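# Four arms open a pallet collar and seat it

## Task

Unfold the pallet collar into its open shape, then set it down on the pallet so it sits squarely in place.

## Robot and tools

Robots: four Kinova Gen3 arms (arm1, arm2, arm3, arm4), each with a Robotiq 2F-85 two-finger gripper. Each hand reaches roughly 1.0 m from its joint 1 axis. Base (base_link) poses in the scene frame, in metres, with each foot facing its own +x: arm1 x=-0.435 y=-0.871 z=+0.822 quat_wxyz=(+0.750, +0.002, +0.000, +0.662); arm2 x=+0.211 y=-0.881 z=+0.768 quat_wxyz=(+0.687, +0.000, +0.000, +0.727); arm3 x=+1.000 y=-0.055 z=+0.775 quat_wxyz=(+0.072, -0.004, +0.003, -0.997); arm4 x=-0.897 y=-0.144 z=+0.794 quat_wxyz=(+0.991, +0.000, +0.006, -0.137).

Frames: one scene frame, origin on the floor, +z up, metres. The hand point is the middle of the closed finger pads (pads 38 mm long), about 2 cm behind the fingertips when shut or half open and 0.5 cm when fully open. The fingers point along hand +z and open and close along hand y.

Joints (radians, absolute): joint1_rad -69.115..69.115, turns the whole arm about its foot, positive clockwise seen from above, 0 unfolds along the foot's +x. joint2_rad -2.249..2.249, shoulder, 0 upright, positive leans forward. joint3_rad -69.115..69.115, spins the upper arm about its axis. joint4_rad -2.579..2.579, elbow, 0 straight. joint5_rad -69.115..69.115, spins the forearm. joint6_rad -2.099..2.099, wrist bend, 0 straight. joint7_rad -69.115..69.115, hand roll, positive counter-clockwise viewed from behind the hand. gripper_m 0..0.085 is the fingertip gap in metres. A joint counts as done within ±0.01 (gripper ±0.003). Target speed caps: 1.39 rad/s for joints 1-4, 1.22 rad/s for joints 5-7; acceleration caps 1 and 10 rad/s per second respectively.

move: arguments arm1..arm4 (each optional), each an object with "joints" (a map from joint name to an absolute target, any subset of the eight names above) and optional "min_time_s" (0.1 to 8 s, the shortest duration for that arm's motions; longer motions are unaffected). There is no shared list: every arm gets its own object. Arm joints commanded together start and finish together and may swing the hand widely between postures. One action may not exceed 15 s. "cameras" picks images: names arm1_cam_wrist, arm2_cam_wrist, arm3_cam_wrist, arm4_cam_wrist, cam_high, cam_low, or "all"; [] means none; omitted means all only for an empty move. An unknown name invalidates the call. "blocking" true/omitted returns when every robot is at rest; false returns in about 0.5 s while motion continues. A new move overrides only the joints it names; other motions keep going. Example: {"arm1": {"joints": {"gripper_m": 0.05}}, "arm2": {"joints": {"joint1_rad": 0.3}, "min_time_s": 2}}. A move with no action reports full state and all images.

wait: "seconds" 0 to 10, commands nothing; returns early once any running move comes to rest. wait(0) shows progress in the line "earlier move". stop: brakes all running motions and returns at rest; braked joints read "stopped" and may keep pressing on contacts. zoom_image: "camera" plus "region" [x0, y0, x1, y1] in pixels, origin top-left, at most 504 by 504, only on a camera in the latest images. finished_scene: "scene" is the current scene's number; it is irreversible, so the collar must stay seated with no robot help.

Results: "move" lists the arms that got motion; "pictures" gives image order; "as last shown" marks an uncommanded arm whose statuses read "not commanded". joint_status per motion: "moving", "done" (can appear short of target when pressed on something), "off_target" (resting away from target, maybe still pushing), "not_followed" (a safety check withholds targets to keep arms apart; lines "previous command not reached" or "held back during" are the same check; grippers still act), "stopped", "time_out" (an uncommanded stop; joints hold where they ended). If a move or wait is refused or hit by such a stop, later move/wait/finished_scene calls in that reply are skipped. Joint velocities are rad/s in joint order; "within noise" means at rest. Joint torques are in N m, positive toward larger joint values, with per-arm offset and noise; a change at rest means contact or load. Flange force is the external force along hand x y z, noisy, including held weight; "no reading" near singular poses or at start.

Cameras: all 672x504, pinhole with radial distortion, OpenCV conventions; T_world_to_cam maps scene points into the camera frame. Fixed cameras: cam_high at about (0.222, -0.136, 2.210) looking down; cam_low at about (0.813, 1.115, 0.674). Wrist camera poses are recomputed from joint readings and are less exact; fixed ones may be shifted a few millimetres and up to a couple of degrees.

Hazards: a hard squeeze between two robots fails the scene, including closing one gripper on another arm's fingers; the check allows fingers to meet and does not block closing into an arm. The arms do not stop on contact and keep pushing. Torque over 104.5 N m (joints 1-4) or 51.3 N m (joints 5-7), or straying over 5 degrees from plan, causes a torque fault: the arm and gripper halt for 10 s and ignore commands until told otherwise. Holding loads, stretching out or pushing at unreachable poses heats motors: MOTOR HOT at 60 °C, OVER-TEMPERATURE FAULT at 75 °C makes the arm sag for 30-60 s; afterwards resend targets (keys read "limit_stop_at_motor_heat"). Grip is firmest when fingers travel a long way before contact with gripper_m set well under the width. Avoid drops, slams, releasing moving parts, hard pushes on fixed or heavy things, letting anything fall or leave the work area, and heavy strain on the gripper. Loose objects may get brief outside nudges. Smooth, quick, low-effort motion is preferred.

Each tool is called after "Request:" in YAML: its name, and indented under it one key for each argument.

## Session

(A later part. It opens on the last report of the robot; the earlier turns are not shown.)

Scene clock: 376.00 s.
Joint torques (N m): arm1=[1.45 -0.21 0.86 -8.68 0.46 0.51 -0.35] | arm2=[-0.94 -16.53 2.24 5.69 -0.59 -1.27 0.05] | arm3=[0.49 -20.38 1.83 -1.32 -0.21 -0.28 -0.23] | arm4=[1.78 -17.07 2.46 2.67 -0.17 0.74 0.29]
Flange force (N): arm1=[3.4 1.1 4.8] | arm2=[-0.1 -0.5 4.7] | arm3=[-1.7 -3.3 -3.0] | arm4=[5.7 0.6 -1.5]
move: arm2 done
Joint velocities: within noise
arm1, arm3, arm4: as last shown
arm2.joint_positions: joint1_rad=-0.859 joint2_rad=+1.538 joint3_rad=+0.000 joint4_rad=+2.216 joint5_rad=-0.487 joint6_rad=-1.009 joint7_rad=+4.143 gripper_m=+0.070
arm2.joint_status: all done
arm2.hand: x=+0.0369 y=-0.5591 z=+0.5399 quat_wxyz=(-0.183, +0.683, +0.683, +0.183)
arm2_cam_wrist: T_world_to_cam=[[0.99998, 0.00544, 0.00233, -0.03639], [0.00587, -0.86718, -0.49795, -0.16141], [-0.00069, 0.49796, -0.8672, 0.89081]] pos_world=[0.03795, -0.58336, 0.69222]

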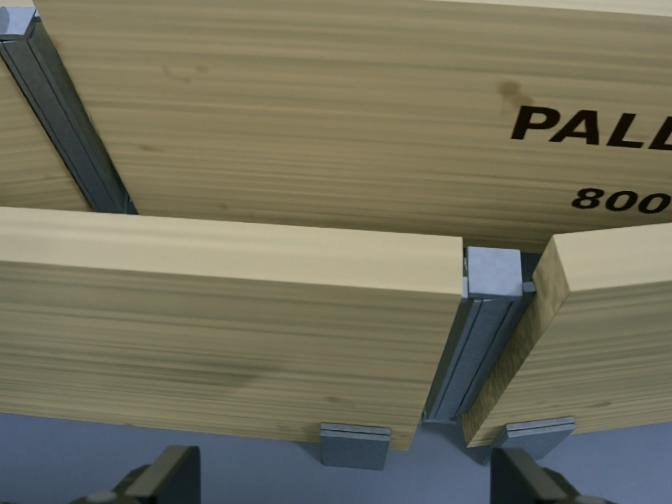

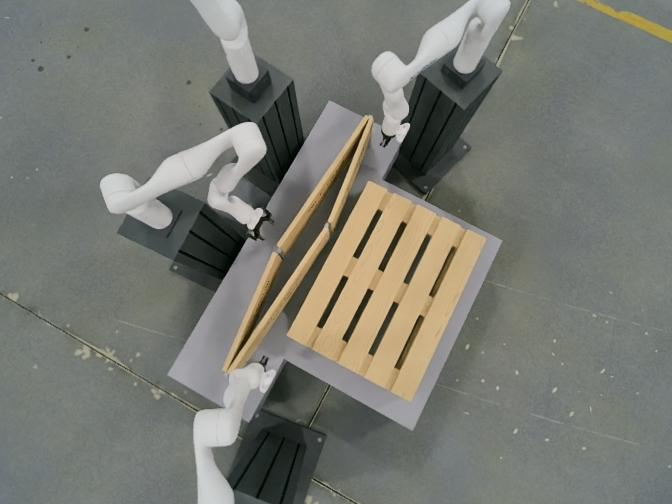

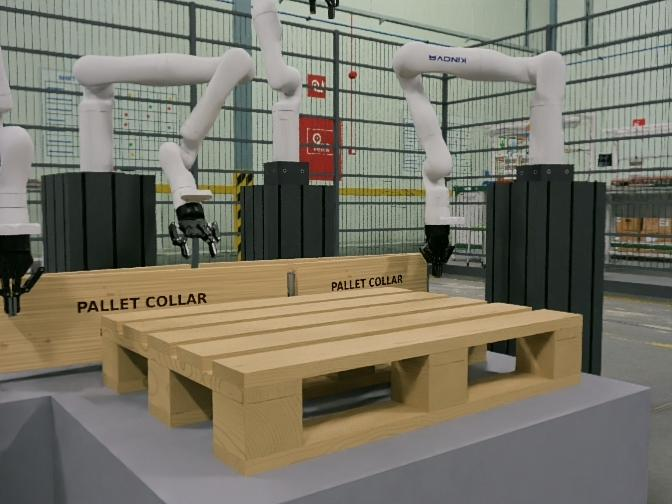

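Request:
move:
  arm1: {"joints": {"joint1_rad": -0.3815, "joint2_rad": 0.9219, "joint3_rad": 0, "joint4_rad": 1.9176, "joint5_rad": 0, "joint6_rad": 0.3021, "joint7_rad": -0.3356, "gripper_m": 0.06}, "min_time_s": 4}
  arm2: {"joints": {"joint1_rad": -0.4772, "joint2_rad": 0.6067, "joint3_rad": 0, "joint4_rad": 1.7731, "joint5_rad": 0, "joint6_rad": 0.7618, "joint7_rad": 4.1787}, "min_time_s": 4}
  arm3: {"joints": {"joint1_rad": -0.5329, "joint2_rad": 1.2791, "joint3_rad": 0, "joint4_rad": 1.0356, "joint5_rad": 0, "joint6_rad": 0.8269, "joint7_rad": 1.0491, "gripper_m": 0.06}, "min_time_s": 4}
  arm4: {"joints": {"joint1_rad": -1.1336, "joint2_rad": 0.7345, "joint3_rad": 0, "joint4_rad": 1.6304, "joint5_rad": 0, "joint6_rad": 0.7767, "joint7_rad": -0.0735}, "min_time_s": 4}
  cameras: ["arm1_cam_wrist", "arm2_cam_wrist", "arm3_cam_wrist", "cam_high"]

Scene clock: 406.90 s.
Joint torques (N m): arm1=[1.44 -18.24 0.97 -3.36 0.52 0.33 -0.36] | arm2=[-0.95 -18.34 0.8 -4.93 0.11 -0.07 0.05] | arm3=[0.51 -23.6 1.72 -5.56 -0.24 -0.25 -0.23] | arm4=[1.52 -19.33 2.19 -6.03 -0.22 0.66 0.27]
Flange force (N): arm1=[2.2 -4.4 -0.1] | arm2=[5.9 -0.7 -0.7] | arm3=[-1.7 0.8 -3.9] | arm4=[3.8 -1.9 0.2]
move: arm1 done; arm2 done; arm3 done; arm4 done
Joint velocities: within noise
arm1.joint_positions: joint1_rad=-0.382 joint2_rad=+0.922 joint3_rad=+0.000 joint4_rad=+1.918 joint5_rad=+0.000 joint6_rad=+0.302 joint7_rad=-0.336 gripper_m=+0.060
arm1.joint_status: all done
arm1.hand: x=-0.5198 y=-0.4495 z=+0.7513 quat_wxyz=(+0.001, -0.039, -0.999, -0.002)
arm2.joint_positions: joint1_rad=-0.477 joint2_rad=+0.607 joint3_rad=+0.000 joint4_rad=+1.773 joint5_rad=+0.000 joint6_rad=+0.762 joint7_rad=+4.179 gripper_m=+0.070
arm2.joint_status: all done
arm2.hand: x=+0.0006 y=-0.4746 z=+0.8598 quat_wxyz=(+0.000, +0.707, +0.707, +0.000)
arm3.joint_positions: joint1_rad=-0.533 joint2_rad=+1.279 joint3_rad=+0.000 joint4_rad=+1.036 joint5_rad=+0.000 joint6_rad=+0.827 joint7_rad=+1.049 gripper_m=+0.060
arm3.joint_status: all done
arm3.hand: x=+0.4890 y=-0.4330 z=+0.6588 quat_wxyz=(+0.003, -0.997, -0.078, +0.004)
arm4.joint_positions: joint1_rad=-1.134 joint2_rad=+0.735 joint3_rad=+0.000 joint4_rad=+1.630 joint5_rad=+0.000 joint6_rad=+0.777 joint7_rad=-0.074 gripper_m=+0.000
arm4.joint_status: all done
arm4.hand: x=-0.5496 y=+0.2200 z=+0.8518 quat_wxyz=(+0.006, -0.383, -0.924, +0.002)
arm1_cam_wrist: T_world_to_cam=[[0.06601, 0.99716, 0.03619, 0.45002], [0.99752, -0.06683, 0.02196, 0.52482], [0.02432, 0.03465, -0.9991, 0.92808]] pos_world=[-0.5758, -0.44582, 0.89944]
arm2_cam_wrist: T_world_to_cam=[[0.99998, 0.00587, -0.001, 0.00172], [0.00588, -0.99998, 0.00233, -0.42182], [-0.00099, -0.00234, -1, 1.0029]] pos_world=[0.00175, -0.41947, 1.00388]
arm3_cam_wrist: T_world_to_cam=[[0.16596, -0.98611, -0.00715, -0.50424], [-0.9859, -0.16608, 0.02042, 0.44926], [-0.02133, 0.00366, -0.99977, 0.81817]] pos_world=[0.54406, -0.42562, 0.8052]

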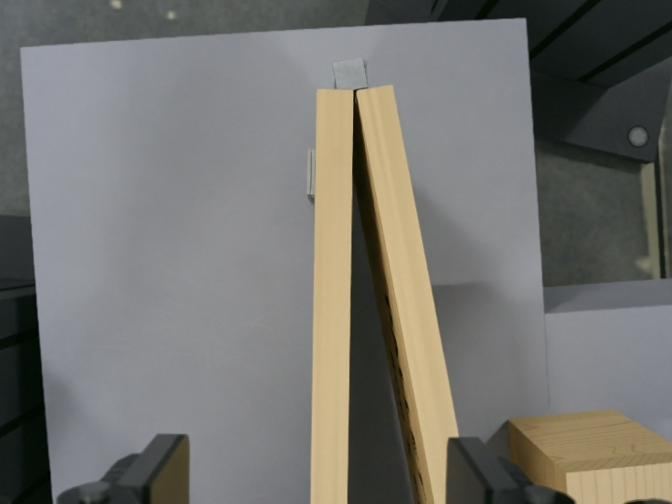

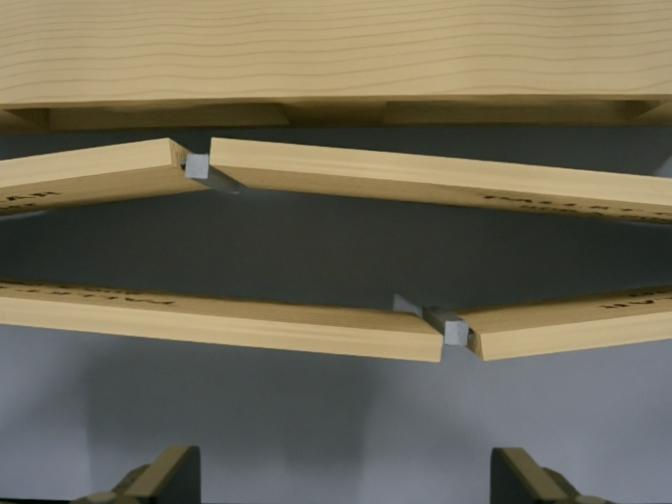

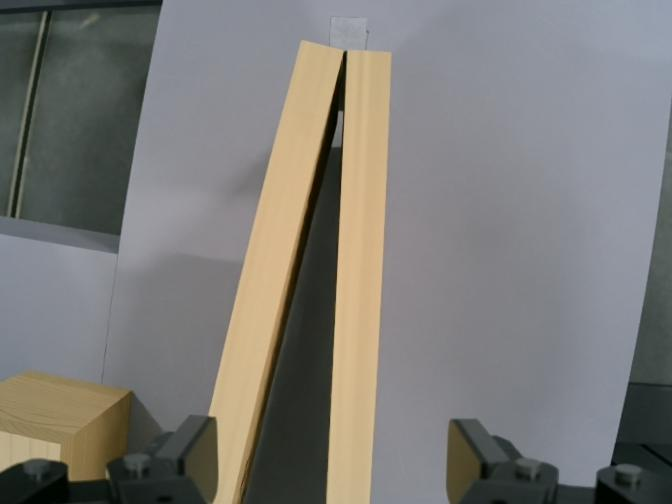

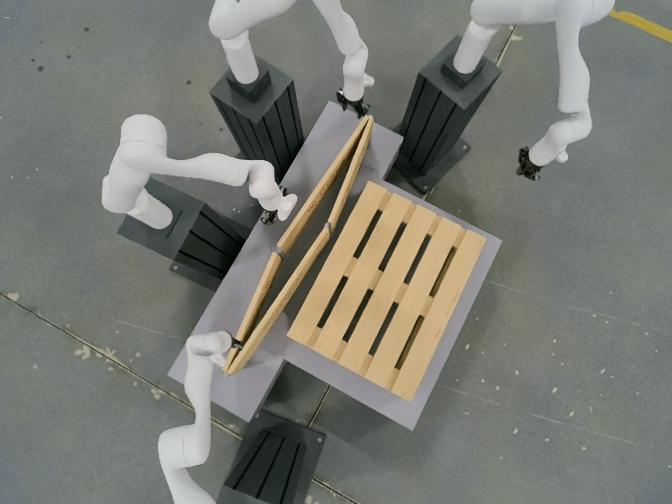

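Request:
zoom_image:
  camera: "arm2_cam_wrist"
  region: [380, 270, 540, 390]

Request:
zoom_image:
  camera: "arm2_cam_wrist"
  region: [130, 110, 290, 230]

Request:
zoom_image:
  camera: "arm1_cam_wrist"
  region: [280, 40, 440, 220]

Request:
zoom_image:
  camera: "arm3_cam_wrist"
  region: [260, 0, 430, 180]

Request:
zoom_image:
  camera: "arm1_cam_wrist"
  region: [280, 330, 480, 504]

Request:
zoom_image:
  camera: "arm3_cam_wrist"
  region: [200, 330, 400, 504]

Scaled by 3.150.

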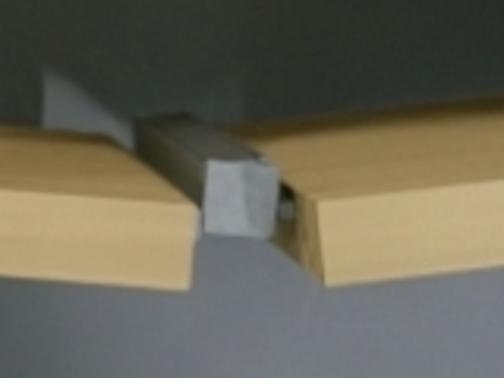

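Scaled by 3.150.

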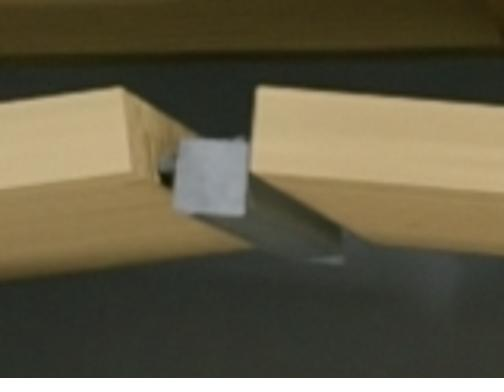

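Scaled by 2.800.

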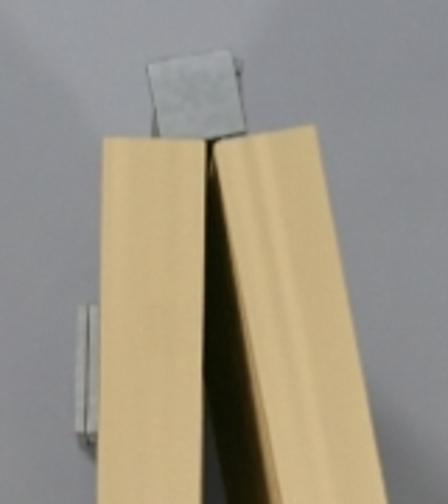

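Scaled by 2.800.

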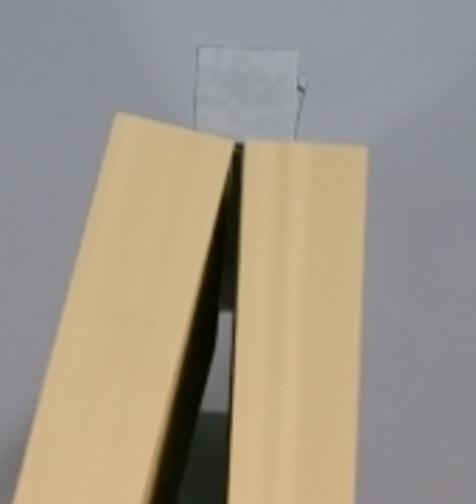

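Scaled by 2.520.

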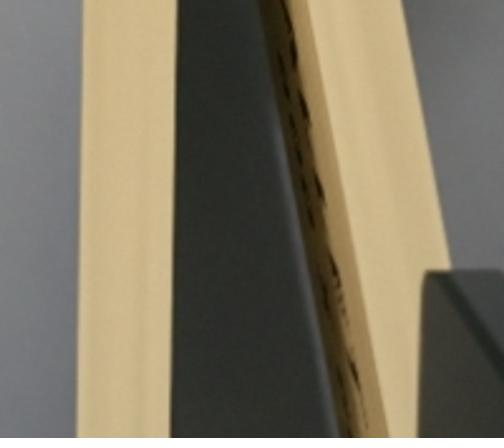

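Scaled by 2.520.

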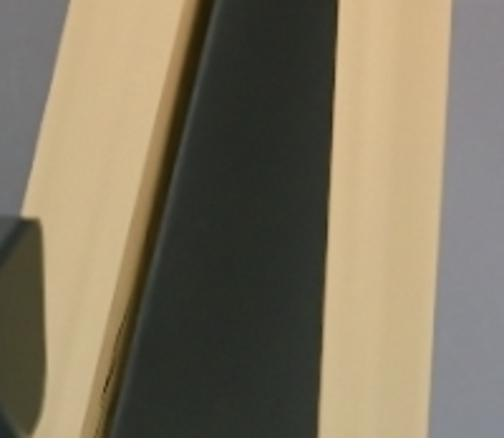

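Request:
move:
  arm1: {"joints": {"joint1_rad": -0.3566, "joint2_rad": 1.3882, "joint3_rad": 0, "joint4_rad": 1.6794, "joint5_rad": 0, "joint6_rad": 0.0740, "joint7_rad": -0.3159, "gripper_m": 0.042}, "min_time_s": 2.5}
  arm3: {"joints": {"joint1_rad": -0.5508, "joint2_rad": 1.4756, "joint3_rad": 0, "joint4_rad": 0.9186, "joint5_rad": 0, "joint6_rad": 0.7474, "joint7_rad": 0.9980, "gripper_m": 0.042}, "min_time_s": 2.5}
  cameras: ["arm1_cam_wrist", "arm3_cam_wrist"]

Request:
zoom_image:
  camera: "arm1_cam_wrist"
  region: [200, 330, 480, 504]

Request:
zoom_image:
  camera: "arm3_cam_wrist"
  region: [200, 330, 480, 504]

Scene clock: 429.40 s.
Joint torques (N m): arm1=[1.43 -20.07 1.02 -1.45 0.53 0.32 -0.37] | arm2=[-0.87 -18.39 0.85 -4.86 0.08 -0.04 0.13] | arm3=[0.52 -23.86 1.73 -5.07 -0.24 -0.24 -0.23] | arm4=[1.46 -19.29 2.19 -6.05 -0.22 0.66 0.3]
Flange force (N): arm1=[2.3 -4.5 -1.5] | arm2=[6.0 -1.1 -0.6] | arm3=[-2.1 1.1 -3.5] | arm4=[3.7 -2.0 0.1]
move: arm1 done; arm3 done
Joint velocities: within noise
arm1.joint_positions: joint1_rad=-0.357 joint2_rad=+1.388 joint3_rad=+0.000 joint4_rad=+1.679 joint5_rad=+0.000 joint6_rad=+0.074 joint7_rad=-0.316 gripper_m=+0.042
arm1.joint_status: all done
arm1.hand: x=-0.5117 y=-0.4388 z=+0.5601 quat_wxyz=(+0.001, -0.042, -0.999, -0.002)
arm2, arm4: as last shown
arm3.joint_positions: joint1_rad=-0.551 joint2_rad=+1.476 joint3_rad=+0.000 joint4_rad=+0.919 joint5_rad=+0.000 joint6_rad=+0.747 joint7_rad=+0.998 gripper_m=+0.042
arm3.joint_status: all done
arm3.hand: x=+0.4963 y=-0.4404 z=+0.5599 quat_wxyz=(+0.003, -0.998, -0.061, +0.004)
arm1_cam_wrist: T_world_to_cam=[[0.07121, 0.9968, 0.0362, 0.44821], [0.99716, -0.07204, 0.02202, 0.51906], [0.02456, 0.03453, -0.9991, 0.73655]] pos_world=[-0.5676, -0.43482, 0.70824]
arm3_cam_wrist: T_world_to_cam=[[0.13326, -0.99106, -0.00696, -0.49949], [-0.99085, -0.13338, 0.02063, 0.47404], [-0.02137, 0.00415, -0.99976, 0.71973]] pos_world=[0.55165, -0.43478, 0.7063]

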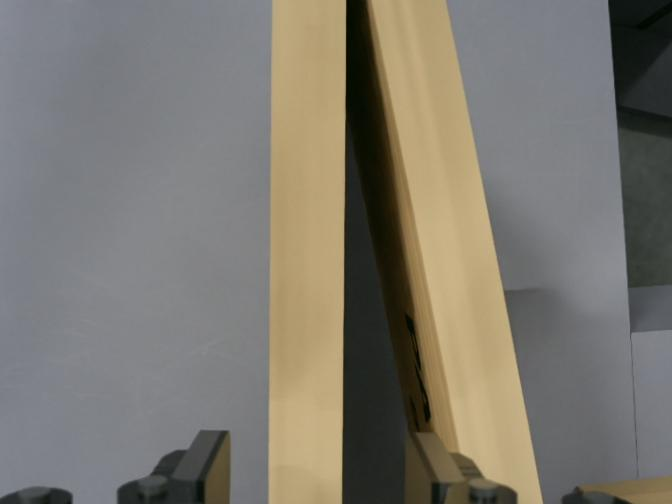

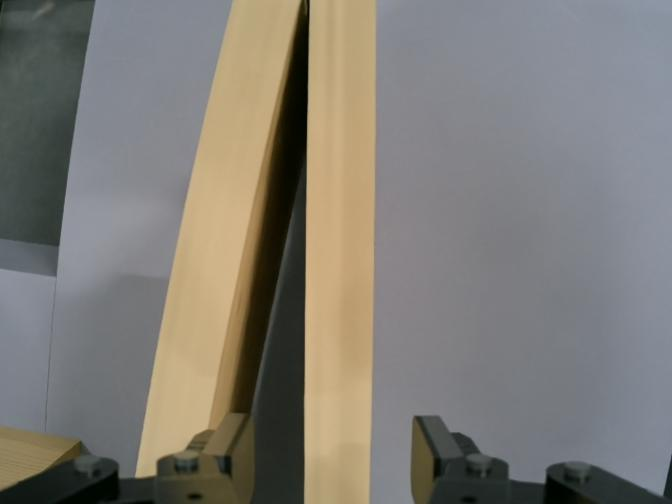

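Scaled by 1.800.

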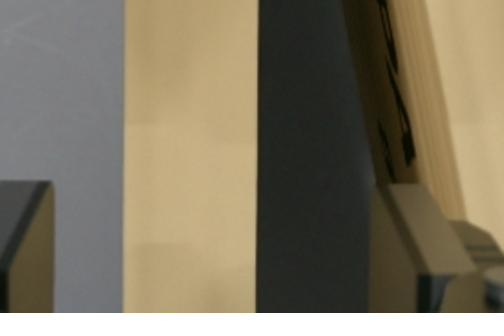

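Scaled by 1.800.

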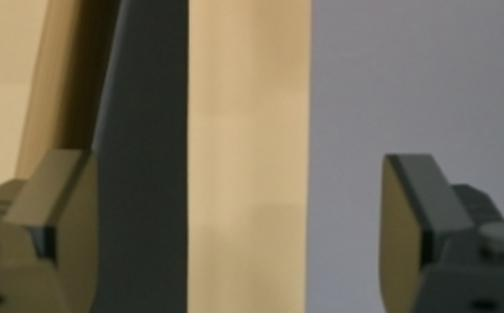

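Request:
move:
  arm1: {"joints": {"joint1_rad": -0.3581, "joint2_rad": 1.5304, "joint3_rad": 0, "joint4_rad": 1.5678, "joint5_rad": 0, "joint6_rad": 0.0434, "joint7_rad": -0.3175}, "min_time_s": 2.5}
  arm3: {"joints": {"joint1_rad": -0.5522, "joint2_rad": 1.6166, "joint3_rad": 0, "joint4_rad": 0.7814, "joint5_rad": 0, "joint6_rad": 0.7436, "joint7_rad": 0.9966}, "min_time_s": 2.5}
  cameras: ["arm1_cam_wrist", "arm3_cam_wrist"]

Scene clock: 437.23 s.
Joint torques (N m): arm1=[1.45 -20.11 1.03 -1.2 0.56 0.31 -0.35] | arm2=[-0.82 -18.33 0.83 -4.91 0.1 0.01 0.12] | arm3=[0.54 -23.95 1.74 -5.04 -0.24 -0.28 -0.23] | arm4=[1.51 -19.35 2.15 -6.04 -0.24 0.68 0.28]
Flange force (N): arm1=[2.5 -4.6 -2.1] | arm2=[5.6 -1.0 -0.6] | arm3=[-2.5 1.4 -3.1] | arm4=[3.8 -1.9 0.2]
move: arm1 done; arm3 done
Joint velocities: within noise
arm1.joint_positions: joint1_rad=-0.358 joint2_rad=+1.530 joint3_rad=+0.000 joint4_rad=+1.568 joint5_rad=+0.000 joint6_rad=+0.043 joint7_rad=-0.317 gripper_m=+0.042
arm1.joint_status: all done
arm1.hand: x=-0.5118 y=-0.4416 z=+0.5001 quat_wxyz=(+0.001, -0.042, -0.999, -0.002)
arm2, arm4: as last shown
arm3.joint_positions: joint1_rad=-0.552 joint2_rad=+1.617 joint3_rad=+0.000 joint4_rad=+0.781 joint5_rad=+0.000 joint6_rad=+0.744 joint7_rad=+0.997 gripper_m=+0.042
arm3.joint_status: all done
arm3.hand: x=+0.4959 y=-0.4412 z=+0.4999 quat_wxyz=(+0.003, -0.998, -0.061, +0.004)
arm1_cam_wrist: T_world_to_cam=[[0.07121, 0.99681, 0.0361, 0.45325], [0.99716, -0.07204, 0.02203, 0.52028], [0.02456, 0.03443, -0.99911, 0.67667]] pos_world=[-0.5677, -0.43762, 0.64824]
arm3_cam_wrist: T_world_to_cam=[[0.13315, -0.99107, -0.00688, -0.50055], [-0.99086, -0.13327, 0.02074, 0.47477], [-0.02147, 0.00405, -0.99976, 0.65974]] pos_world=[0.55125, -0.43548, 0.6463]

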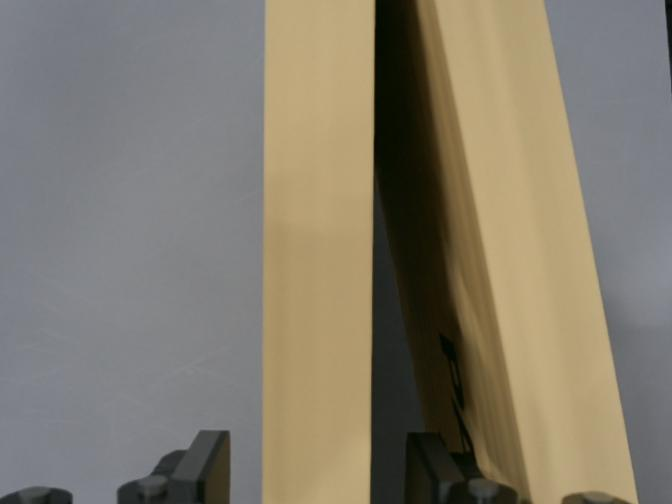

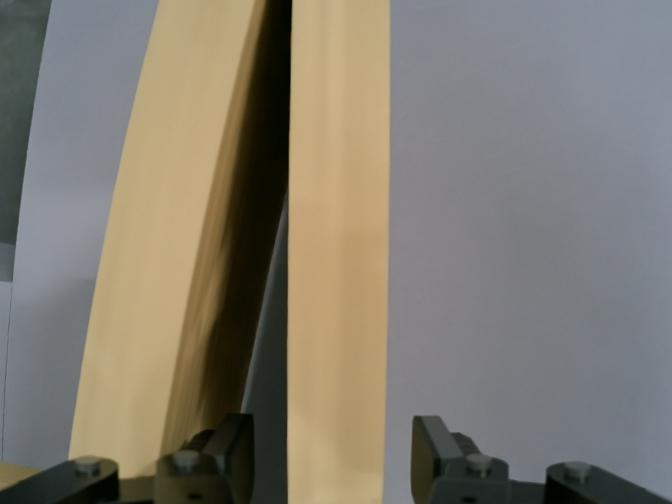

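Request:
move:
  arm1: {"joints": {"gripper_m": 0.008}}
  arm3: {"joints": {"gripper_m": 0.008}}
  cameras: ["arm1_cam_wrist", "arm2_cam_wrist", "arm3_cam_wrist"]

Scene clock: 438.67 s.
Joint torques (N m): arm1=[1.52 -16.6 0.8 -3.47 0.13 -1.26 -0.76] | arm2=[-0.87 -18.41 0.82 -4.83 0.07 -0.08 0.11] | arm3=[0.53 -21.38 1.65 -4.5 -0.25 -0.56 -0.25] | arm4=[1.48 -19.28 2.21 -6.05 -0.21 0.66 0.29]
Flange force (N): arm1=[1.0 -7.0 -15.7] | arm2=[6.2 -1.2 -0.7] | arm3=[-1.8 0.9 -7.9] | arm4=[3.7 -2.1 0.1]
move: arm1 off_target; arm3 off_target
Joint velocities: within noise
arm1.joint_positions: joint1_rad=-0.358 joint2_rad=+1.530 joint3_rad=+0.000 joint4_rad=+1.568 joint5_rad=+0.000 joint6_rad=+0.043 joint7_rad=-0.317 gripper_m=+0.019
arm1.joint_status: gripper_m off_target (ended at +0.019, target +0.008)
arm1.hand: x=-0.5118 y=-0.4416 z=+0.5001 quat_wxyz=(+0.001, -0.042, -0.999, -0.002)
arm2, arm4: as last shown
arm3.joint_positions: joint1_rad=-0.552 joint2_rad=+1.617 joint3_rad=+0.000 joint4_rad=+0.781 joint5_rad=+0.000 joint6_rad=+0.744 joint7_rad=+0.997 gripper_m=+0.019
arm3.joint_status: gripper_m off_target (ended at +0.019, target +0.008)
arm3.hand: x=+0.4959 y=-0.4412 z=+0.4999 quat_wxyz=(+0.003, -0.998, -0.061, +0.004)
arm1_cam_wrist: T_world_to_cam=[[0.07111, 0.99681, 0.0362, 0.45314], [0.99717, -0.07194, 0.02203, 0.52043], [0.02456, 0.03453, -0.9991, 0.67671]] pos_world=[-0.5678, -0.43762, 0.64824]
arm2_cam_wrist: T_world_to_cam=[[0.99998, 0.00587, -0.001, 0.00172], [0.00588, -0.99998, 0.00233, -0.42182], [-0.00099, -0.00234, -1, 1.0029]] pos_world=[0.00175, -0.41947, 1.00388]
arm3_cam_wrist: T_world_to_cam=[[0.13326, -0.99106, -0.00688, -0.5007], [-0.99085, -0.13338, 0.02074, 0.4747], [-0.02147, 0.00405, -0.99976, 0.65975]] pos_world=[0.55125, -0.43558, 0.6463]

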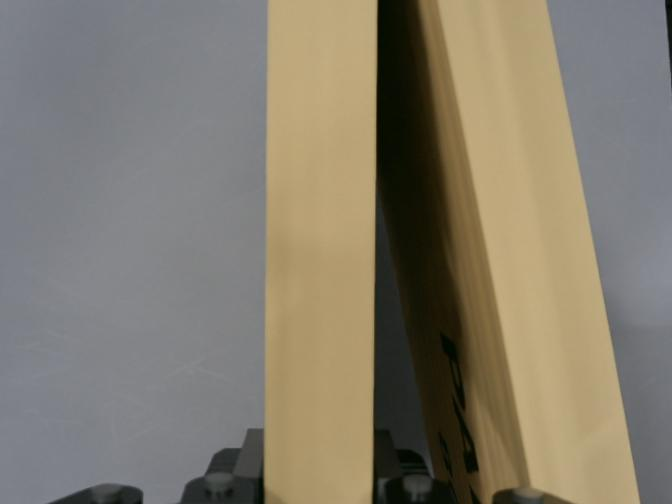

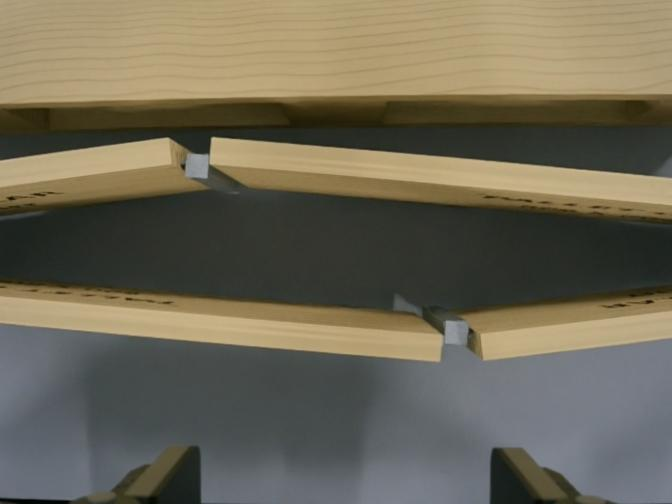

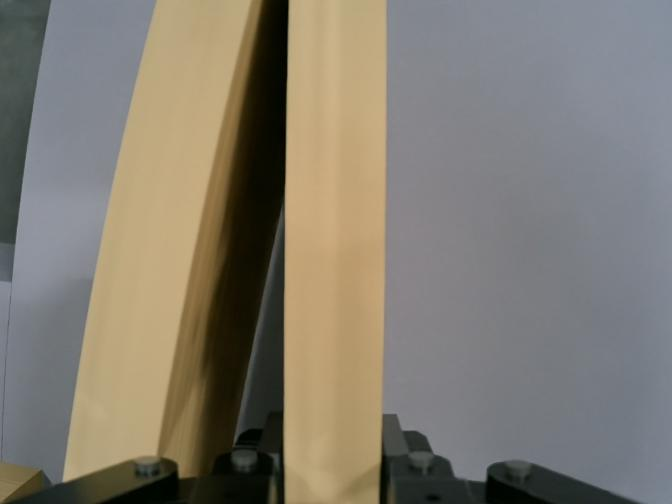

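Request:
move:
  arm1: {"joints": {"joint1_rad": -0.3581, "joint2_rad": 1.4114, "joint3_rad": 0, "joint4_rad": 1.6708, "joint5_rad": 0, "joint6_rad": 0.0594, "joint7_rad": -0.3175}, "min_time_s": 3}
  arm3: {"joints": {"joint1_rad": -0.5522, "joint2_rad": 1.4989, "joint3_rad": 0, "joint4_rad": 0.8962, "joint5_rad": 0, "joint6_rad": 0.7465, "joint7_rad": 0.9966}, "min_time_s": 3}
  cameras: ["arm2_cam_wrist", "cam_low"]

Scene clock: 450.57 s.
Joint torques (N m): arm1=[-0.28 -34.15 -1.43 -2.74 -0.28 -0.44 -1.09] | arm2=[-0.91 -18.32 0.84 -4.92 0.14 -0.06 0.06] | arm3=[-1.01 -37.62 1.06 -7.76 -0.56 1.75 -0.3] | arm4=[1.48 -19.35 2.21 -6.07 -0.22 0.69 0.29]
Flange force (N): arm1=[-3.0 -3.0 29.0] | arm2=[5.9 -0.8 -0.7] | arm3=[-6.7 0.9 22.5] | arm4=[3.7 -2.1 0.3]
move: arm1 done; arm3 done
Joint velocities: within noise
arm1.joint_positions: joint1_rad=-0.358 joint2_rad=+1.411 joint3_rad=+0.000 joint4_rad=+1.671 joint5_rad=+0.000 joint6_rad=+0.059 joint7_rad=-0.317 gripper_m=+0.019
arm1.joint_status: all done
arm1.hand: x=-0.5117 y=-0.4418 z=+0.5502 quat_wxyz=(+0.001, -0.042, -0.999, -0.002)
arm2, arm4: as last shown
arm3.joint_positions: joint1_rad=-0.552 joint2_rad=+1.499 joint3_rad=+0.000 joint4_rad=+0.896 joint5_rad=+0.000 joint6_rad=+0.746 joint7_rad=+0.997 gripper_m=+0.019
arm3.joint_status: all done
arm3.hand: x=+0.4963 y=-0.4414 z=+0.5500 quat_wxyz=(+0.003, -0.998, -0.061, +0.004)
arm2_cam_wrist: T_world_to_cam=[[0.99998, 0.00587, -0.001, 0.00172], [0.00588, -0.99998, 0.00233, -0.42182], [-0.00099, -0.00234, -1, 1.0029]] pos_world=[0.00175, -0.41947, 1.00388]

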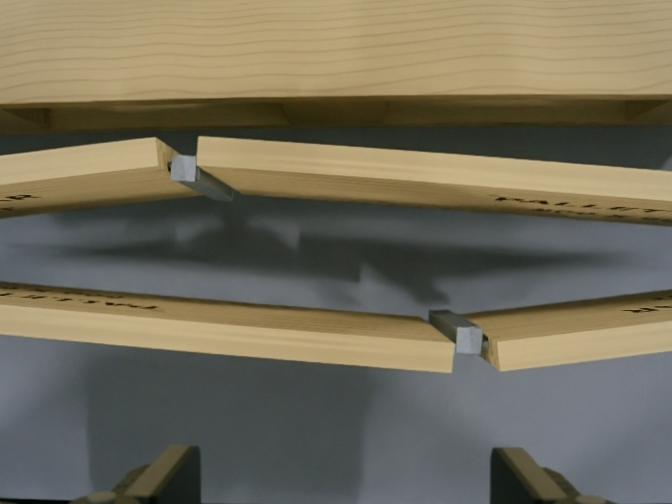

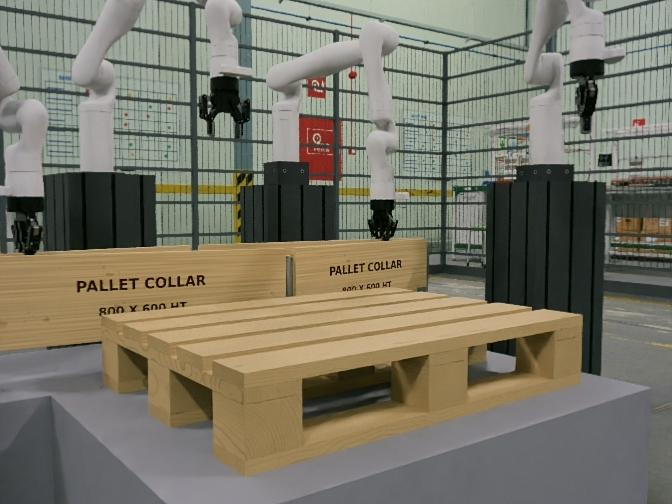

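Request:
move:
  arm1: {"joints": {"joint1_rad": -0.3581, "joint2_rad": 1.2919, "joint3_rad": 0, "joint4_rad": 1.7557, "joint5_rad": 0, "joint6_rad": 0.0940, "joint7_rad": -0.3175}, "min_time_s": 2}
  arm3: {"joints": {"joint1_rad": -0.5522, "joint2_rad": 1.3919, "joint3_rad": 0, "joint4_rad": 0.9786, "joint5_rad": 0, "joint6_rad": 0.7711, "joint7_rad": 0.9966}, "min_time_s": 2}

Request:
move:
  arm1: {"joints": {"joint1_rad": -0.3581, "joint2_rad": 1.1709, "joint3_rad": 0, "joint4_rad": 1.8223, "joint5_rad": 0, "joint6_rad": 0.1484, "joint7_rad": -0.3175}, "min_time_s": 2}
  arm3: {"joints": {"joint1_rad": -0.5522, "joint2_rad": 1.2932, "joint3_rad": 0, "joint4_rad": 1.0348, "joint5_rad": 0, "joint6_rad": 0.8136, "joint7_rad": 0.9966}, "min_time_s": 2}

Request:
move:
  arm1: {"joints": {"joint1_rad": -0.3581, "joint2_rad": 1.0495, "joint3_rad": 0, "joint4_rad": 1.8703, "joint5_rad": 0, "joint6_rad": 0.2218, "joint7_rad": -0.3175}, "min_time_s": 2}
  arm3: {"joints": {"joint1_rad": -0.5522, "joint2_rad": 1.2021, "joint3_rad": 0, "joint4_rad": 1.0677, "joint5_rad": 0, "joint6_rad": 0.8718, "joint7_rad": 0.9966}, "min_time_s": 2}
  cameras: ["cam_high", "cam_low"]

Scene clock: 477.83 s.
Joint torques (N m): arm1=[-1.03 -34.15 -2.23 -3.59 -0.32 -0.55 -1.08] | arm2=[-0.97 -18.36 0.94 -4.82 0.06 0.02 0.05] | arm3=[-1.74 -37.2 0.47 -7.5 -0.71 2.12 -0.23] | arm4=[1.49 -19.28 2.17 -6.07 -0.24 0.65 0.27]
Flange force (N): arm1=[-4.7 -2.8 29.6] | arm2=[6.2 -0.8 -0.6] | arm3=[-7.9 0.4 22.3] | arm4=[3.7 -2.1 0.1]
move: arm1 done; arm3 done
Joint velocities: within noise
arm1.joint_positions: joint1_rad=-0.358 joint2_rad=+1.292 joint3_rad=+0.000 joint4_rad=+1.756 joint5_rad=+0.000 joint6_rad=+0.094 joint7_rad=-0.318 gripper_m=+0.019
arm1.joint_status: all done
arm1.hand: x=-0.5115 y=-0.4420 z=+0.6001 quat_wxyz=(+0.001, -0.042, -0.999, -0.002)
arm2, arm4: as last shown
arm3.joint_positions: joint1_rad=-0.552 joint2_rad=+1.392 joint3_rad=+0.000 joint4_rad=+0.979 joint5_rad=+0.000 joint6_rad=+0.771 joint7_rad=+0.997 gripper_m=+0.019
arm3.joint_status: all done
arm3.hand: x=+0.4967 y=-0.4417 z=+0.5999 quat_wxyz=(+0.003, -0.998, -0.061, +0.004)
pictures: none

Scene clock: 480.13 s.
Joint torques (N m): arm1=[-1.71 -33.95 -2.91 -4.78 -0.46 -0.67 -1.07] | arm2=[-0.9 -18.47 0.84 -4.87 0.11 -0.04 0.04] | arm3=[-2.47 -36.91 -0.18 -7.51 -0.9 2.48 -0.14] | arm4=[1.48 -19.31 2.19 -6.09 -0.22 0.69 0.26]
Flange force (N): arm1=[-6.3 -2.6 30.0] | arm2=[6.2 -1.0 -0.5] | arm3=[-9.1 -0.1 22.3] | arm4=[3.7 -2.2 0.2]
move: arm1 done; arm3 done
Joint velocities: within noise
arm1.joint_positions: joint1_rad=-0.358 joint2_rad=+1.171 joint3_rad=+0.000 joint4_rad=+1.822 joint5_rad=+0.000 joint6_rad=+0.148 joint7_rad=-0.317 gripper_m=+0.019
arm1.joint_status: all done
arm1.hand: x=-0.5114 y=-0.4422 z=+0.6501 quat_wxyz=(+0.001, -0.042, -0.999, -0.002)
arm2, arm4: as last shown
arm3.joint_positions: joint1_rad=-0.552 joint2_rad=+1.293 joint3_rad=+0.000 joint4_rad=+1.035 joint5_rad=+0.000 joint6_rad=+0.814 joint7_rad=+0.997 gripper_m=+0.019
arm3.joint_status: all done
arm3.hand: x=+0.4972 y=-0.4420 z=+0.6499 quat_wxyz=(+0.003, -0.998, -0.061, +0.004)
pictures: none

Scene clock: 482.43 s.
Joint torques (N m): arm1=[-2.34 -33.55 -3.56 -6.29 -0.7 -0.78 -1.08] | arm2=[-0.99 -18.49 0.87 -4.87 0.1 -0.04 0.05] | arm3=[-3.22 -36.6 -0.84 -7.68 -1.15 2.82 -0.08] | arm4=[1.48 -19.25 2.2 -6.03 -0.22 0.64 0.28]
Flange force (N): arm1=[-7.8 -2.3 30.3] | arm2=[6.3 -0.8 -0.5] | arm3=[-10.5 -0.5 22.2] | arm4=[3.7 -2.0 0.0]
move: arm1 done; arm3 done
Joint velocities: within noise
arm1.joint_positions: joint1_rad=-0.358 joint2_rad=+1.049 joint3_rad=+0.000 joint4_rad=+1.870 joint5_rad=+0.000 joint6_rad=+0.222 joint7_rad=-0.317 gripper_m=+0.019
arm1.joint_status: all done
arm1.hand: x=-0.5113 y=-0.4423 z=+0.7001 quat_wxyz=(+0.001, -0.042, -0.999, -0.002)
arm2, arm4: as last shown
arm3.joint_positions: joint1_rad=-0.552 joint2_rad=+1.202 joint3_rad=+0.000 joint4_rad=+1.068 joint5_rad=+0.000 joint6_rad=+0.872 joint7_rad=+0.997 gripper_m=+0.019
arm3.joint_status: all done
arm3.hand: x=+0.4976 y=-0.4423 z=+0.6999 quat_wxyz=(+0.003, -0.998, -0.061, +0.004)

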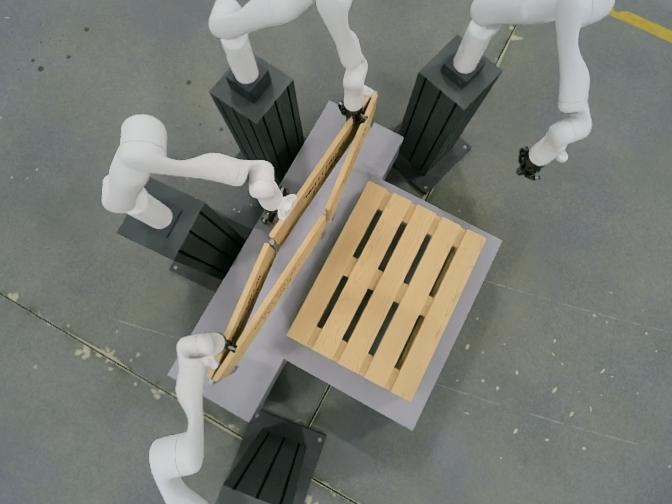

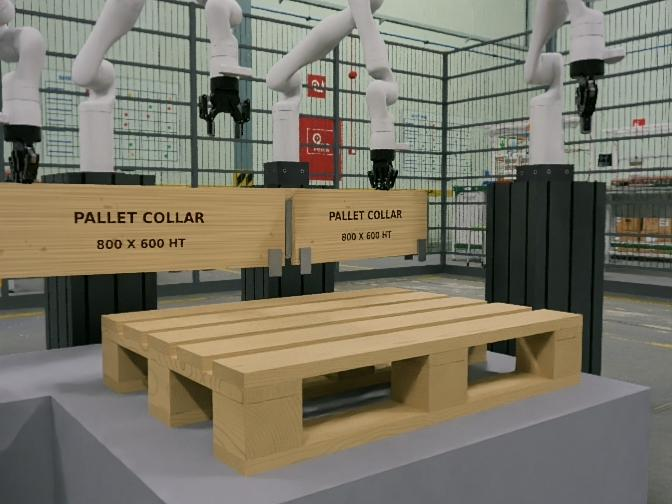

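Request:
move:
  arm1: {"joints": {"joint1_rad": -0.2866, "joint2_rad": 1.0565, "joint3_rad": 0, "joint4_rad": 1.8294, "joint5_rad": 0, "joint6_rad": 0.2557, "joint7_rad": -0.2358}, "min_time_s": 2.5}
  arm3: {"joints": {"joint1_rad": -0.4620, "joint2_rad": 1.0945, "joint3_rad": 0, "joint4_rad": 1.3653, "joint5_rad": 0, "joint6_rad": 0.6818, "joint7_rad": 1.2334}, "min_time_s": 2.5}

Request:
move:
  arm1: {"joints": {"joint1_rad": -0.2185, "joint2_rad": 1.0657, "joint3_rad": 0, "joint4_rad": 1.7804, "joint5_rad": 0, "joint6_rad": 0.2955, "joint7_rad": -0.1576}, "min_time_s": 2.5}
  arm3: {"joints": {"joint1_rad": -0.3491, "joint2_rad": 1.0300, "joint3_rad": 0, "joint4_rad": 1.5635, "joint5_rad": 0, "joint6_rad": 0.5481, "joint7_rad": 1.4930}, "min_time_s": 2.5}
  cameras: ["cam_high", "arm2_cam_wrist"]

Scene clock: 487.97 s.
Joint torques (N m): arm1=[1.83 -34.14 1.92 -6.24 0.15 -0.88 -0.88] | arm2=[-0.9 -18.39 0.87 -4.93 0.1 -0.08 0.04] | arm3=[0.78 -35.96 2.83 -9.61 0.29 0.08 -0.21] | arm4=[1.52 -19.3 2.2 -6.06 -0.2 0.69 0.26]
Flange force (N): arm1=[2.5 -2.8 30.3] | arm2=[6.0 -0.8 -0.7] | arm3=[-1.0 0.7 21.7] | arm4=[3.7 -2.1 0.2]
move: arm1 done; arm3 done
Joint velocities: within noise
arm1.joint_positions: joint1_rad=-0.287 joint2_rad=+1.057 joint3_rad=+0.000 joint4_rad=+1.829 joint5_rad=+0.000 joint6_rad=+0.256 joint7_rad=-0.236 gripper_m=+0.019
arm1.joint_status: all done
arm1.hand: x=-0.4824 y=-0.4263 z=+0.7000 quat_wxyz=(+0.001, -0.037, -0.999, -0.002)
arm2.joint_positions: joint1_rad=-0.477 joint2_rad=+0.607 joint3_rad=+0.000 joint4_rad=+1.773 joint5_rad=+0.000 joint6_rad=+0.762 joint7_rad=+4.179 gripper_m=+0.070
arm2.joint_status: not commanded
arm2.hand: x=+0.0006 y=-0.4746 z=+0.8598 quat_wxyz=(+0.000, +0.707, +0.707, +0.000)
arm3.joint_positions: joint1_rad=-0.462 joint2_rad=+1.094 joint3_rad=+0.000 joint4_rad=+1.365 joint5_rad=+0.000 joint6_rad=+0.682 joint7_rad=+1.233 gripper_m=+0.019
arm3.joint_status: all done
arm3.hand: x=+0.5149 y=-0.3607 z=+0.6997 quat_wxyz=(+0.003, -0.991, -0.134, +0.004)
arm4.joint_positions: joint1_rad=-1.134 joint2_rad=+0.735 joint3_rad=+0.000 joint4_rad=+1.630 joint5_rad=+0.000 joint6_rad=+0.777 joint7_rad=-0.074 gripper_m=+0.000
arm4.joint_status: not commanded
arm4.hand: x=-0.5496 y=+0.2200 z=+0.8518 quat_wxyz=(+0.006, -0.383, -0.924, +0.002)
pictures: none

Scene clock: 490.77 s.
Joint torques (N m): arm1=[2.3 -35.39 2.45 -7.22 0.24 -1.23 -0.87] | arm2=[-0.95 -18.36 0.81 -4.82 0.11 0.01 0.05] | arm3=[1.05 -33.81 3.45 -8.47 0.49 -0.49 -0.25] | arm4=[1.45 -19.3 2.18 -6.06 -0.2 0.68 0.27]
Flange force (N): arm1=[3.6 -2.5 30.5] | arm2=[6.2 -0.8 -0.6] | arm3=[-0.9 0.9 21.6] | arm4=[3.6 -2.1 0.2]
move: arm1 done; arm3 done
Joint velocities: within noise
arm1.joint_positions: joint1_rad=-0.219 joint2_rad=+1.066 joint3_rad=+0.000 joint4_rad=+1.780 joint5_rad=+0.000 joint6_rad=+0.296 joint7_rad=-0.158 gripper_m=+0.019
arm1.joint_status: all done
arm1.hand: x=-0.4534 y=-0.4103 z=+0.7000 quat_wxyz=(+0.001, -0.032, -0.999, -0.002)
arm2, arm4: as last shown
arm3.joint_positions: joint1_rad=-0.349 joint2_rad=+1.030 joint3_rad=+0.000 joint4_rad=+1.564 joint5_rad=+0.000 joint6_rad=+0.548 joint7_rad=+1.493 gripper_m=+0.019
arm3.joint_status: all done
arm3.hand: x=+0.5254 y=-0.2817 z=+0.6995 quat_wxyz=(+0.004, -0.978, -0.206, +0.004)
pictures: arm2_cam_wrist, cam_high
arm2_cam_wrist: T_world_to_cam=[[0.99998, 0.00587, -0.001, 0.00172], [0.00588, -0.99998, 0.00233, -0.42182], [-0.00099, -0.00234, -1, 1.0029]] pos_world=[0.00175, -0.41947, 1.00388]

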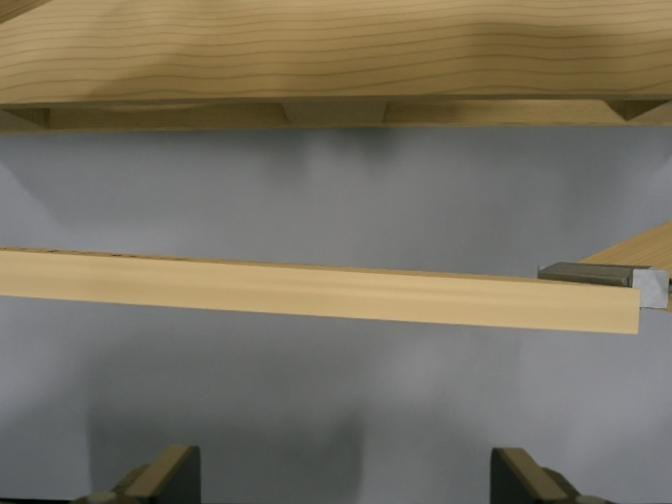

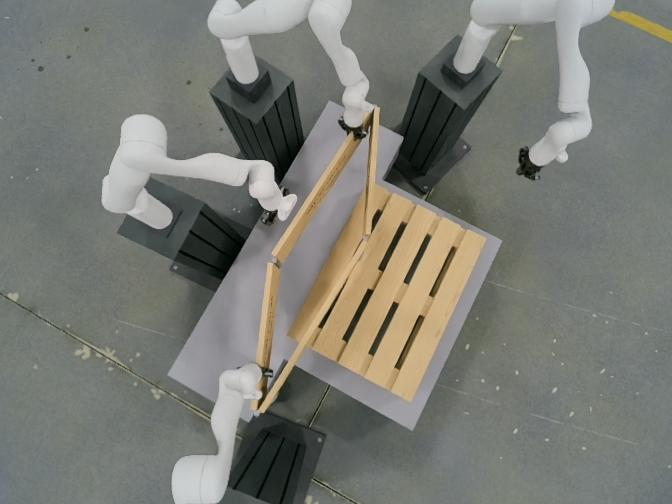

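Request:
move:
  arm1: {"joints": {"joint1_rad": -0.1546, "joint2_rad": 1.0776, "joint3_rad": 0, "joint4_rad": 1.7235, "joint5_rad": 0, "joint6_rad": 0.3405, "joint7_rad": -0.0836}, "min_time_s": 2.5}
  arm3: {"joints": {"joint1_rad": -0.2154, "joint2_rad": 0.9966, "joint3_rad": 0, "joint4_rad": 1.6797, "joint5_rad": 0, "joint6_rad": 0.4653, "joint7_rad": 1.7733}, "min_time_s": 2.5}

Request:
move:
  arm1: {"joints": {"joint1_rad": -0.0948, "joint2_rad": 1.0926, "joint3_rad": 0, "joint4_rad": 1.6589, "joint5_rad": 0, "joint6_rad": 0.3901, "joint7_rad": -0.0136}, "min_time_s": 2.5}
  arm3: {"joints": {"joint1_rad": -0.0723, "joint2_rad": 0.9858, "joint3_rad": 0, "joint4_rad": 1.7228, "joint5_rad": 0, "joint6_rad": 0.4330, "joint7_rad": 2.0630}, "min_time_s": 2.5}
  cameras: ["cam_high"]

Request:
move:
  arm1: {"joints": {"joint1_rad": -0.0391, "joint2_rad": 1.1108, "joint3_rad": 0, "joint4_rad": 1.5863, "joint5_rad": 0, "joint6_rad": 0.4445, "joint7_rad": 0.0522}, "min_time_s": 2.5}
  arm3: {"joints": {"joint1_rad": 0.0651, "joint2_rad": 0.9929, "joint3_rad": 0, "joint4_rad": 1.7011, "joint5_rad": 0, "joint6_rad": 0.4476, "joint7_rad": 2.3469}, "min_time_s": 2.5}

Request:
move:
  arm1: {"joints": {"joint1_rad": 0.0124, "joint2_rad": 1.1332, "joint3_rad": 0, "joint4_rad": 1.5055, "joint5_rad": 0, "joint6_rad": 0.5029, "joint7_rad": 0.1138}, "min_time_s": 2.5}
  arm3: {"joints": {"joint1_rad": 0.1847, "joint2_rad": 1.0158, "joint3_rad": 0, "joint4_rad": 1.6251, "joint5_rad": 0, "joint6_rad": 0.5007, "joint7_rad": 2.6131}, "min_time_s": 2.5}
  cameras: ["cam_high", "cam_low"]

Scene clock: 496.17 s.
Joint torques (N m): arm1=[2.57 -36.58 2.72 -8.15 0.41 -1.45 -0.78] | arm2=[-0.96 -18.37 0.83 -4.91 0.13 -0.06 0.09] | arm3=[1.02 -32.63 3.91 -8.05 0.54 -1.06 -0.32] | arm4=[1.47 -19.33 2.18 -6 -0.2 0.65 0.32]
Flange force (N): arm1=[4.4 -2.1 30.5] | arm2=[6.0 -0.8 -0.7] | arm3=[-0.5 0.7 21.4] | arm4=[3.7 -1.8 0.1]
move: arm1 done; arm3 done
Joint velocities: within noise
arm1.joint_positions: joint1_rad=-0.155 joint2_rad=+1.078 joint3_rad=+0.000 joint4_rad=+1.723 joint5_rad=+0.000 joint6_rad=+0.340 joint7_rad=-0.084 gripper_m=+0.019
arm1.joint_status: all done
arm1.hand: x=-0.4244 y=-0.3942 z=+0.7000 quat_wxyz=(+0.001, -0.027, -1.000, -0.002)
arm2, arm4: as last shown
arm3.joint_positions: joint1_rad=-0.215 joint2_rad=+0.997 joint3_rad=+0.000 joint4_rad=+1.680 joint5_rad=+0.000 joint6_rad=+0.465 joint7_rad=+1.773 gripper_m=+0.019
arm3.joint_status: all done
arm3.hand: x=+0.5277 y=-0.2059 z=+0.6992 quat_wxyz=(+0.004, -0.961, -0.278, +0.003)
pictures: none

Scene clock: 498.97 s.
Joint torques (N m): arm1=[2.34 -37.72 2.45 -9.03 0.44 -1.44 -0.7] | arm2=[-0.95 -18.34 0.86 -4.9 0.19 -0.07 0.06] | arm3=[0.79 -32.48 4.09 -8.07 0.74 -1.6 -0.29] | arm4=[1.49 -19.33 2.19 -6.04 -0.25 0.68 0.26]
Flange force (N): arm1=[4.0 -1.9 30.6] | arm2=[6.0 -0.8 -0.8] | arm3=[-0.7 0.1 21.3] | arm4=[3.7 -2.0 0.2]
move: arm1 done; arm3 done
Joint velocities: within noise
arm1.joint_positions: joint1_rad=-0.095 joint2_rad=+1.093 joint3_rad=+0.000 joint4_rad=+1.659 joint5_rad=+0.000 joint6_rad=+0.390 joint7_rad=-0.014 gripper_m=+0.019
arm1.joint_status: all done
arm1.hand: x=-0.3955 y=-0.3782 z=+0.7000 quat_wxyz=(+0.001, -0.022, -1.000, -0.002)
arm2, arm4: as last shown
arm3.joint_positions: joint1_rad=-0.072 joint2_rad=+0.986 joint3_rad=+0.000 joint4_rad=+1.723 joint5_rad=+0.000 joint6_rad=+0.433 joint7_rad=+2.063 gripper_m=+0.019
arm3.joint_status: all done
arm3.hand: x=+0.5223 y=-0.1346 z=+0.6990 quat_wxyz=(+0.004, -0.938, -0.347, +0.003)

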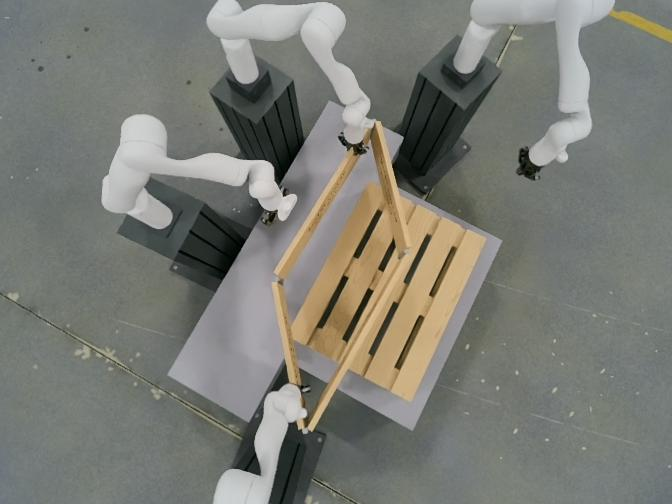

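Scene clock: 501.77 s.
Joint torques (N m): arm1=[2.18 -39.16 2.07 -10.14 0.35 -1.64 -0.72] | arm2=[-0.95 -18.29 0.85 -4.86 0.12 -0.01 0.1] | arm3=[0.67 -33.29 4.12 -8.78 0.85 -2.14 -0.25] | arm4=[1.46 -19.33 2.13 -6.09 -0.21 0.68 0.29]
Flange force (N): arm1=[3.6 -1.6 30.7] | arm2=[5.9 -0.8 -0.7] | arm3=[-0.7 -0.3 21.2] | arm4=[3.7 -2.2 0.3]
move: arm1 done; arm3 done
Joint velocities: within noise
arm1.joint_positions: joint1_rad=-0.039 joint2_rad=+1.111 joint3_rad=+0.000 joint4_rad=+1.586 joint5_rad=+0.000 joint6_rad=+0.445 joint7_rad=+0.052 gripper_m=+0.019
arm1.joint_status: all done
arm1.hand: x=-0.3665 y=-0.3622 z=+0.7001 quat_wxyz=(+0.001, -0.017, -1.000, -0.002)
arm2, arm4: as last shown
arm3.joint_positions: joint1_rad=+0.065 joint2_rad=+0.993 joint3_rad=+0.000 joint4_rad=+1.701 joint5_rad=+0.000 joint6_rad=+0.448 joint7_rad=+2.347 gripper_m=+0.019
arm3.joint_status: all done
arm3.hand: x=+0.5101 y=-0.0690 z=+0.6990 quat_wxyz=(+0.004, -0.910, -0.415, +0.003)
pictures: none

Scene clock: 504.57 s.
Joint torques (N m): arm1=[2.15 -40.83 1.81 -11.36 0.26 -1.91 -0.69] | arm2=[-0.94 -18.41 0.82 -4.89 0.14 -0.04 0.13] | arm3=[0.46 -35.16 3.85 -10.35 0.92 -2.83 -0.2] | arm4=[1.46 -19.33 2.17 -6.07 -0.24 0.69 0.27]
Flange force (N): arm1=[3.5 -1.3 31.0] | arm2=[6.0 -1.0 -0.6] | arm3=[-0.1 -0.2 21.3] | arm4=[3.6 -2.1 0.3]
move: arm1 done; arm3 done
Joint velocities: within noise
arm1.joint_positions: joint1_rad=+0.012 joint2_rad=+1.133 joint3_rad=+0.000 joint4_rad=+1.506 joint5_rad=+0.000 joint6_rad=+0.503 joint7_rad=+0.114 gripper_m=+0.019
arm1.joint_status: all done
arm1.hand: x=-0.3376 y=-0.3461 z=+0.7000 quat_wxyz=(+0.001, -0.012, -1.000, -0.002)
arm2, arm4: as last shown
arm3.joint_positions: joint1_rad=+0.185 joint2_rad=+1.016 joint3_rad=+0.000 joint4_rad=+1.625 joint5_rad=+0.000 joint6_rad=+0.501 joint7_rad=+2.613 gripper_m=+0.019
arm3.joint_status: all done
arm3.hand: x=+0.4919 y=-0.0098 z=+0.6990 quat_wxyz=(+0.005, -0.877, -0.480, +0.002)

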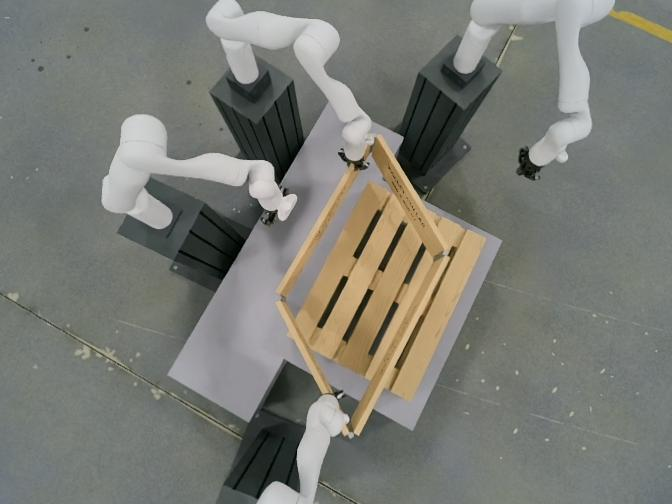

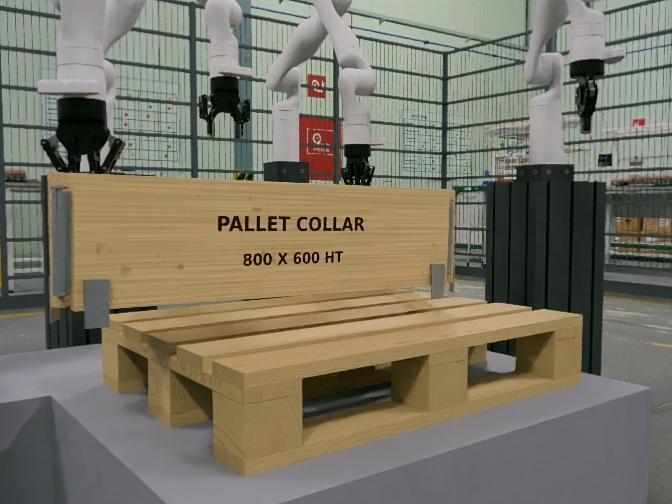

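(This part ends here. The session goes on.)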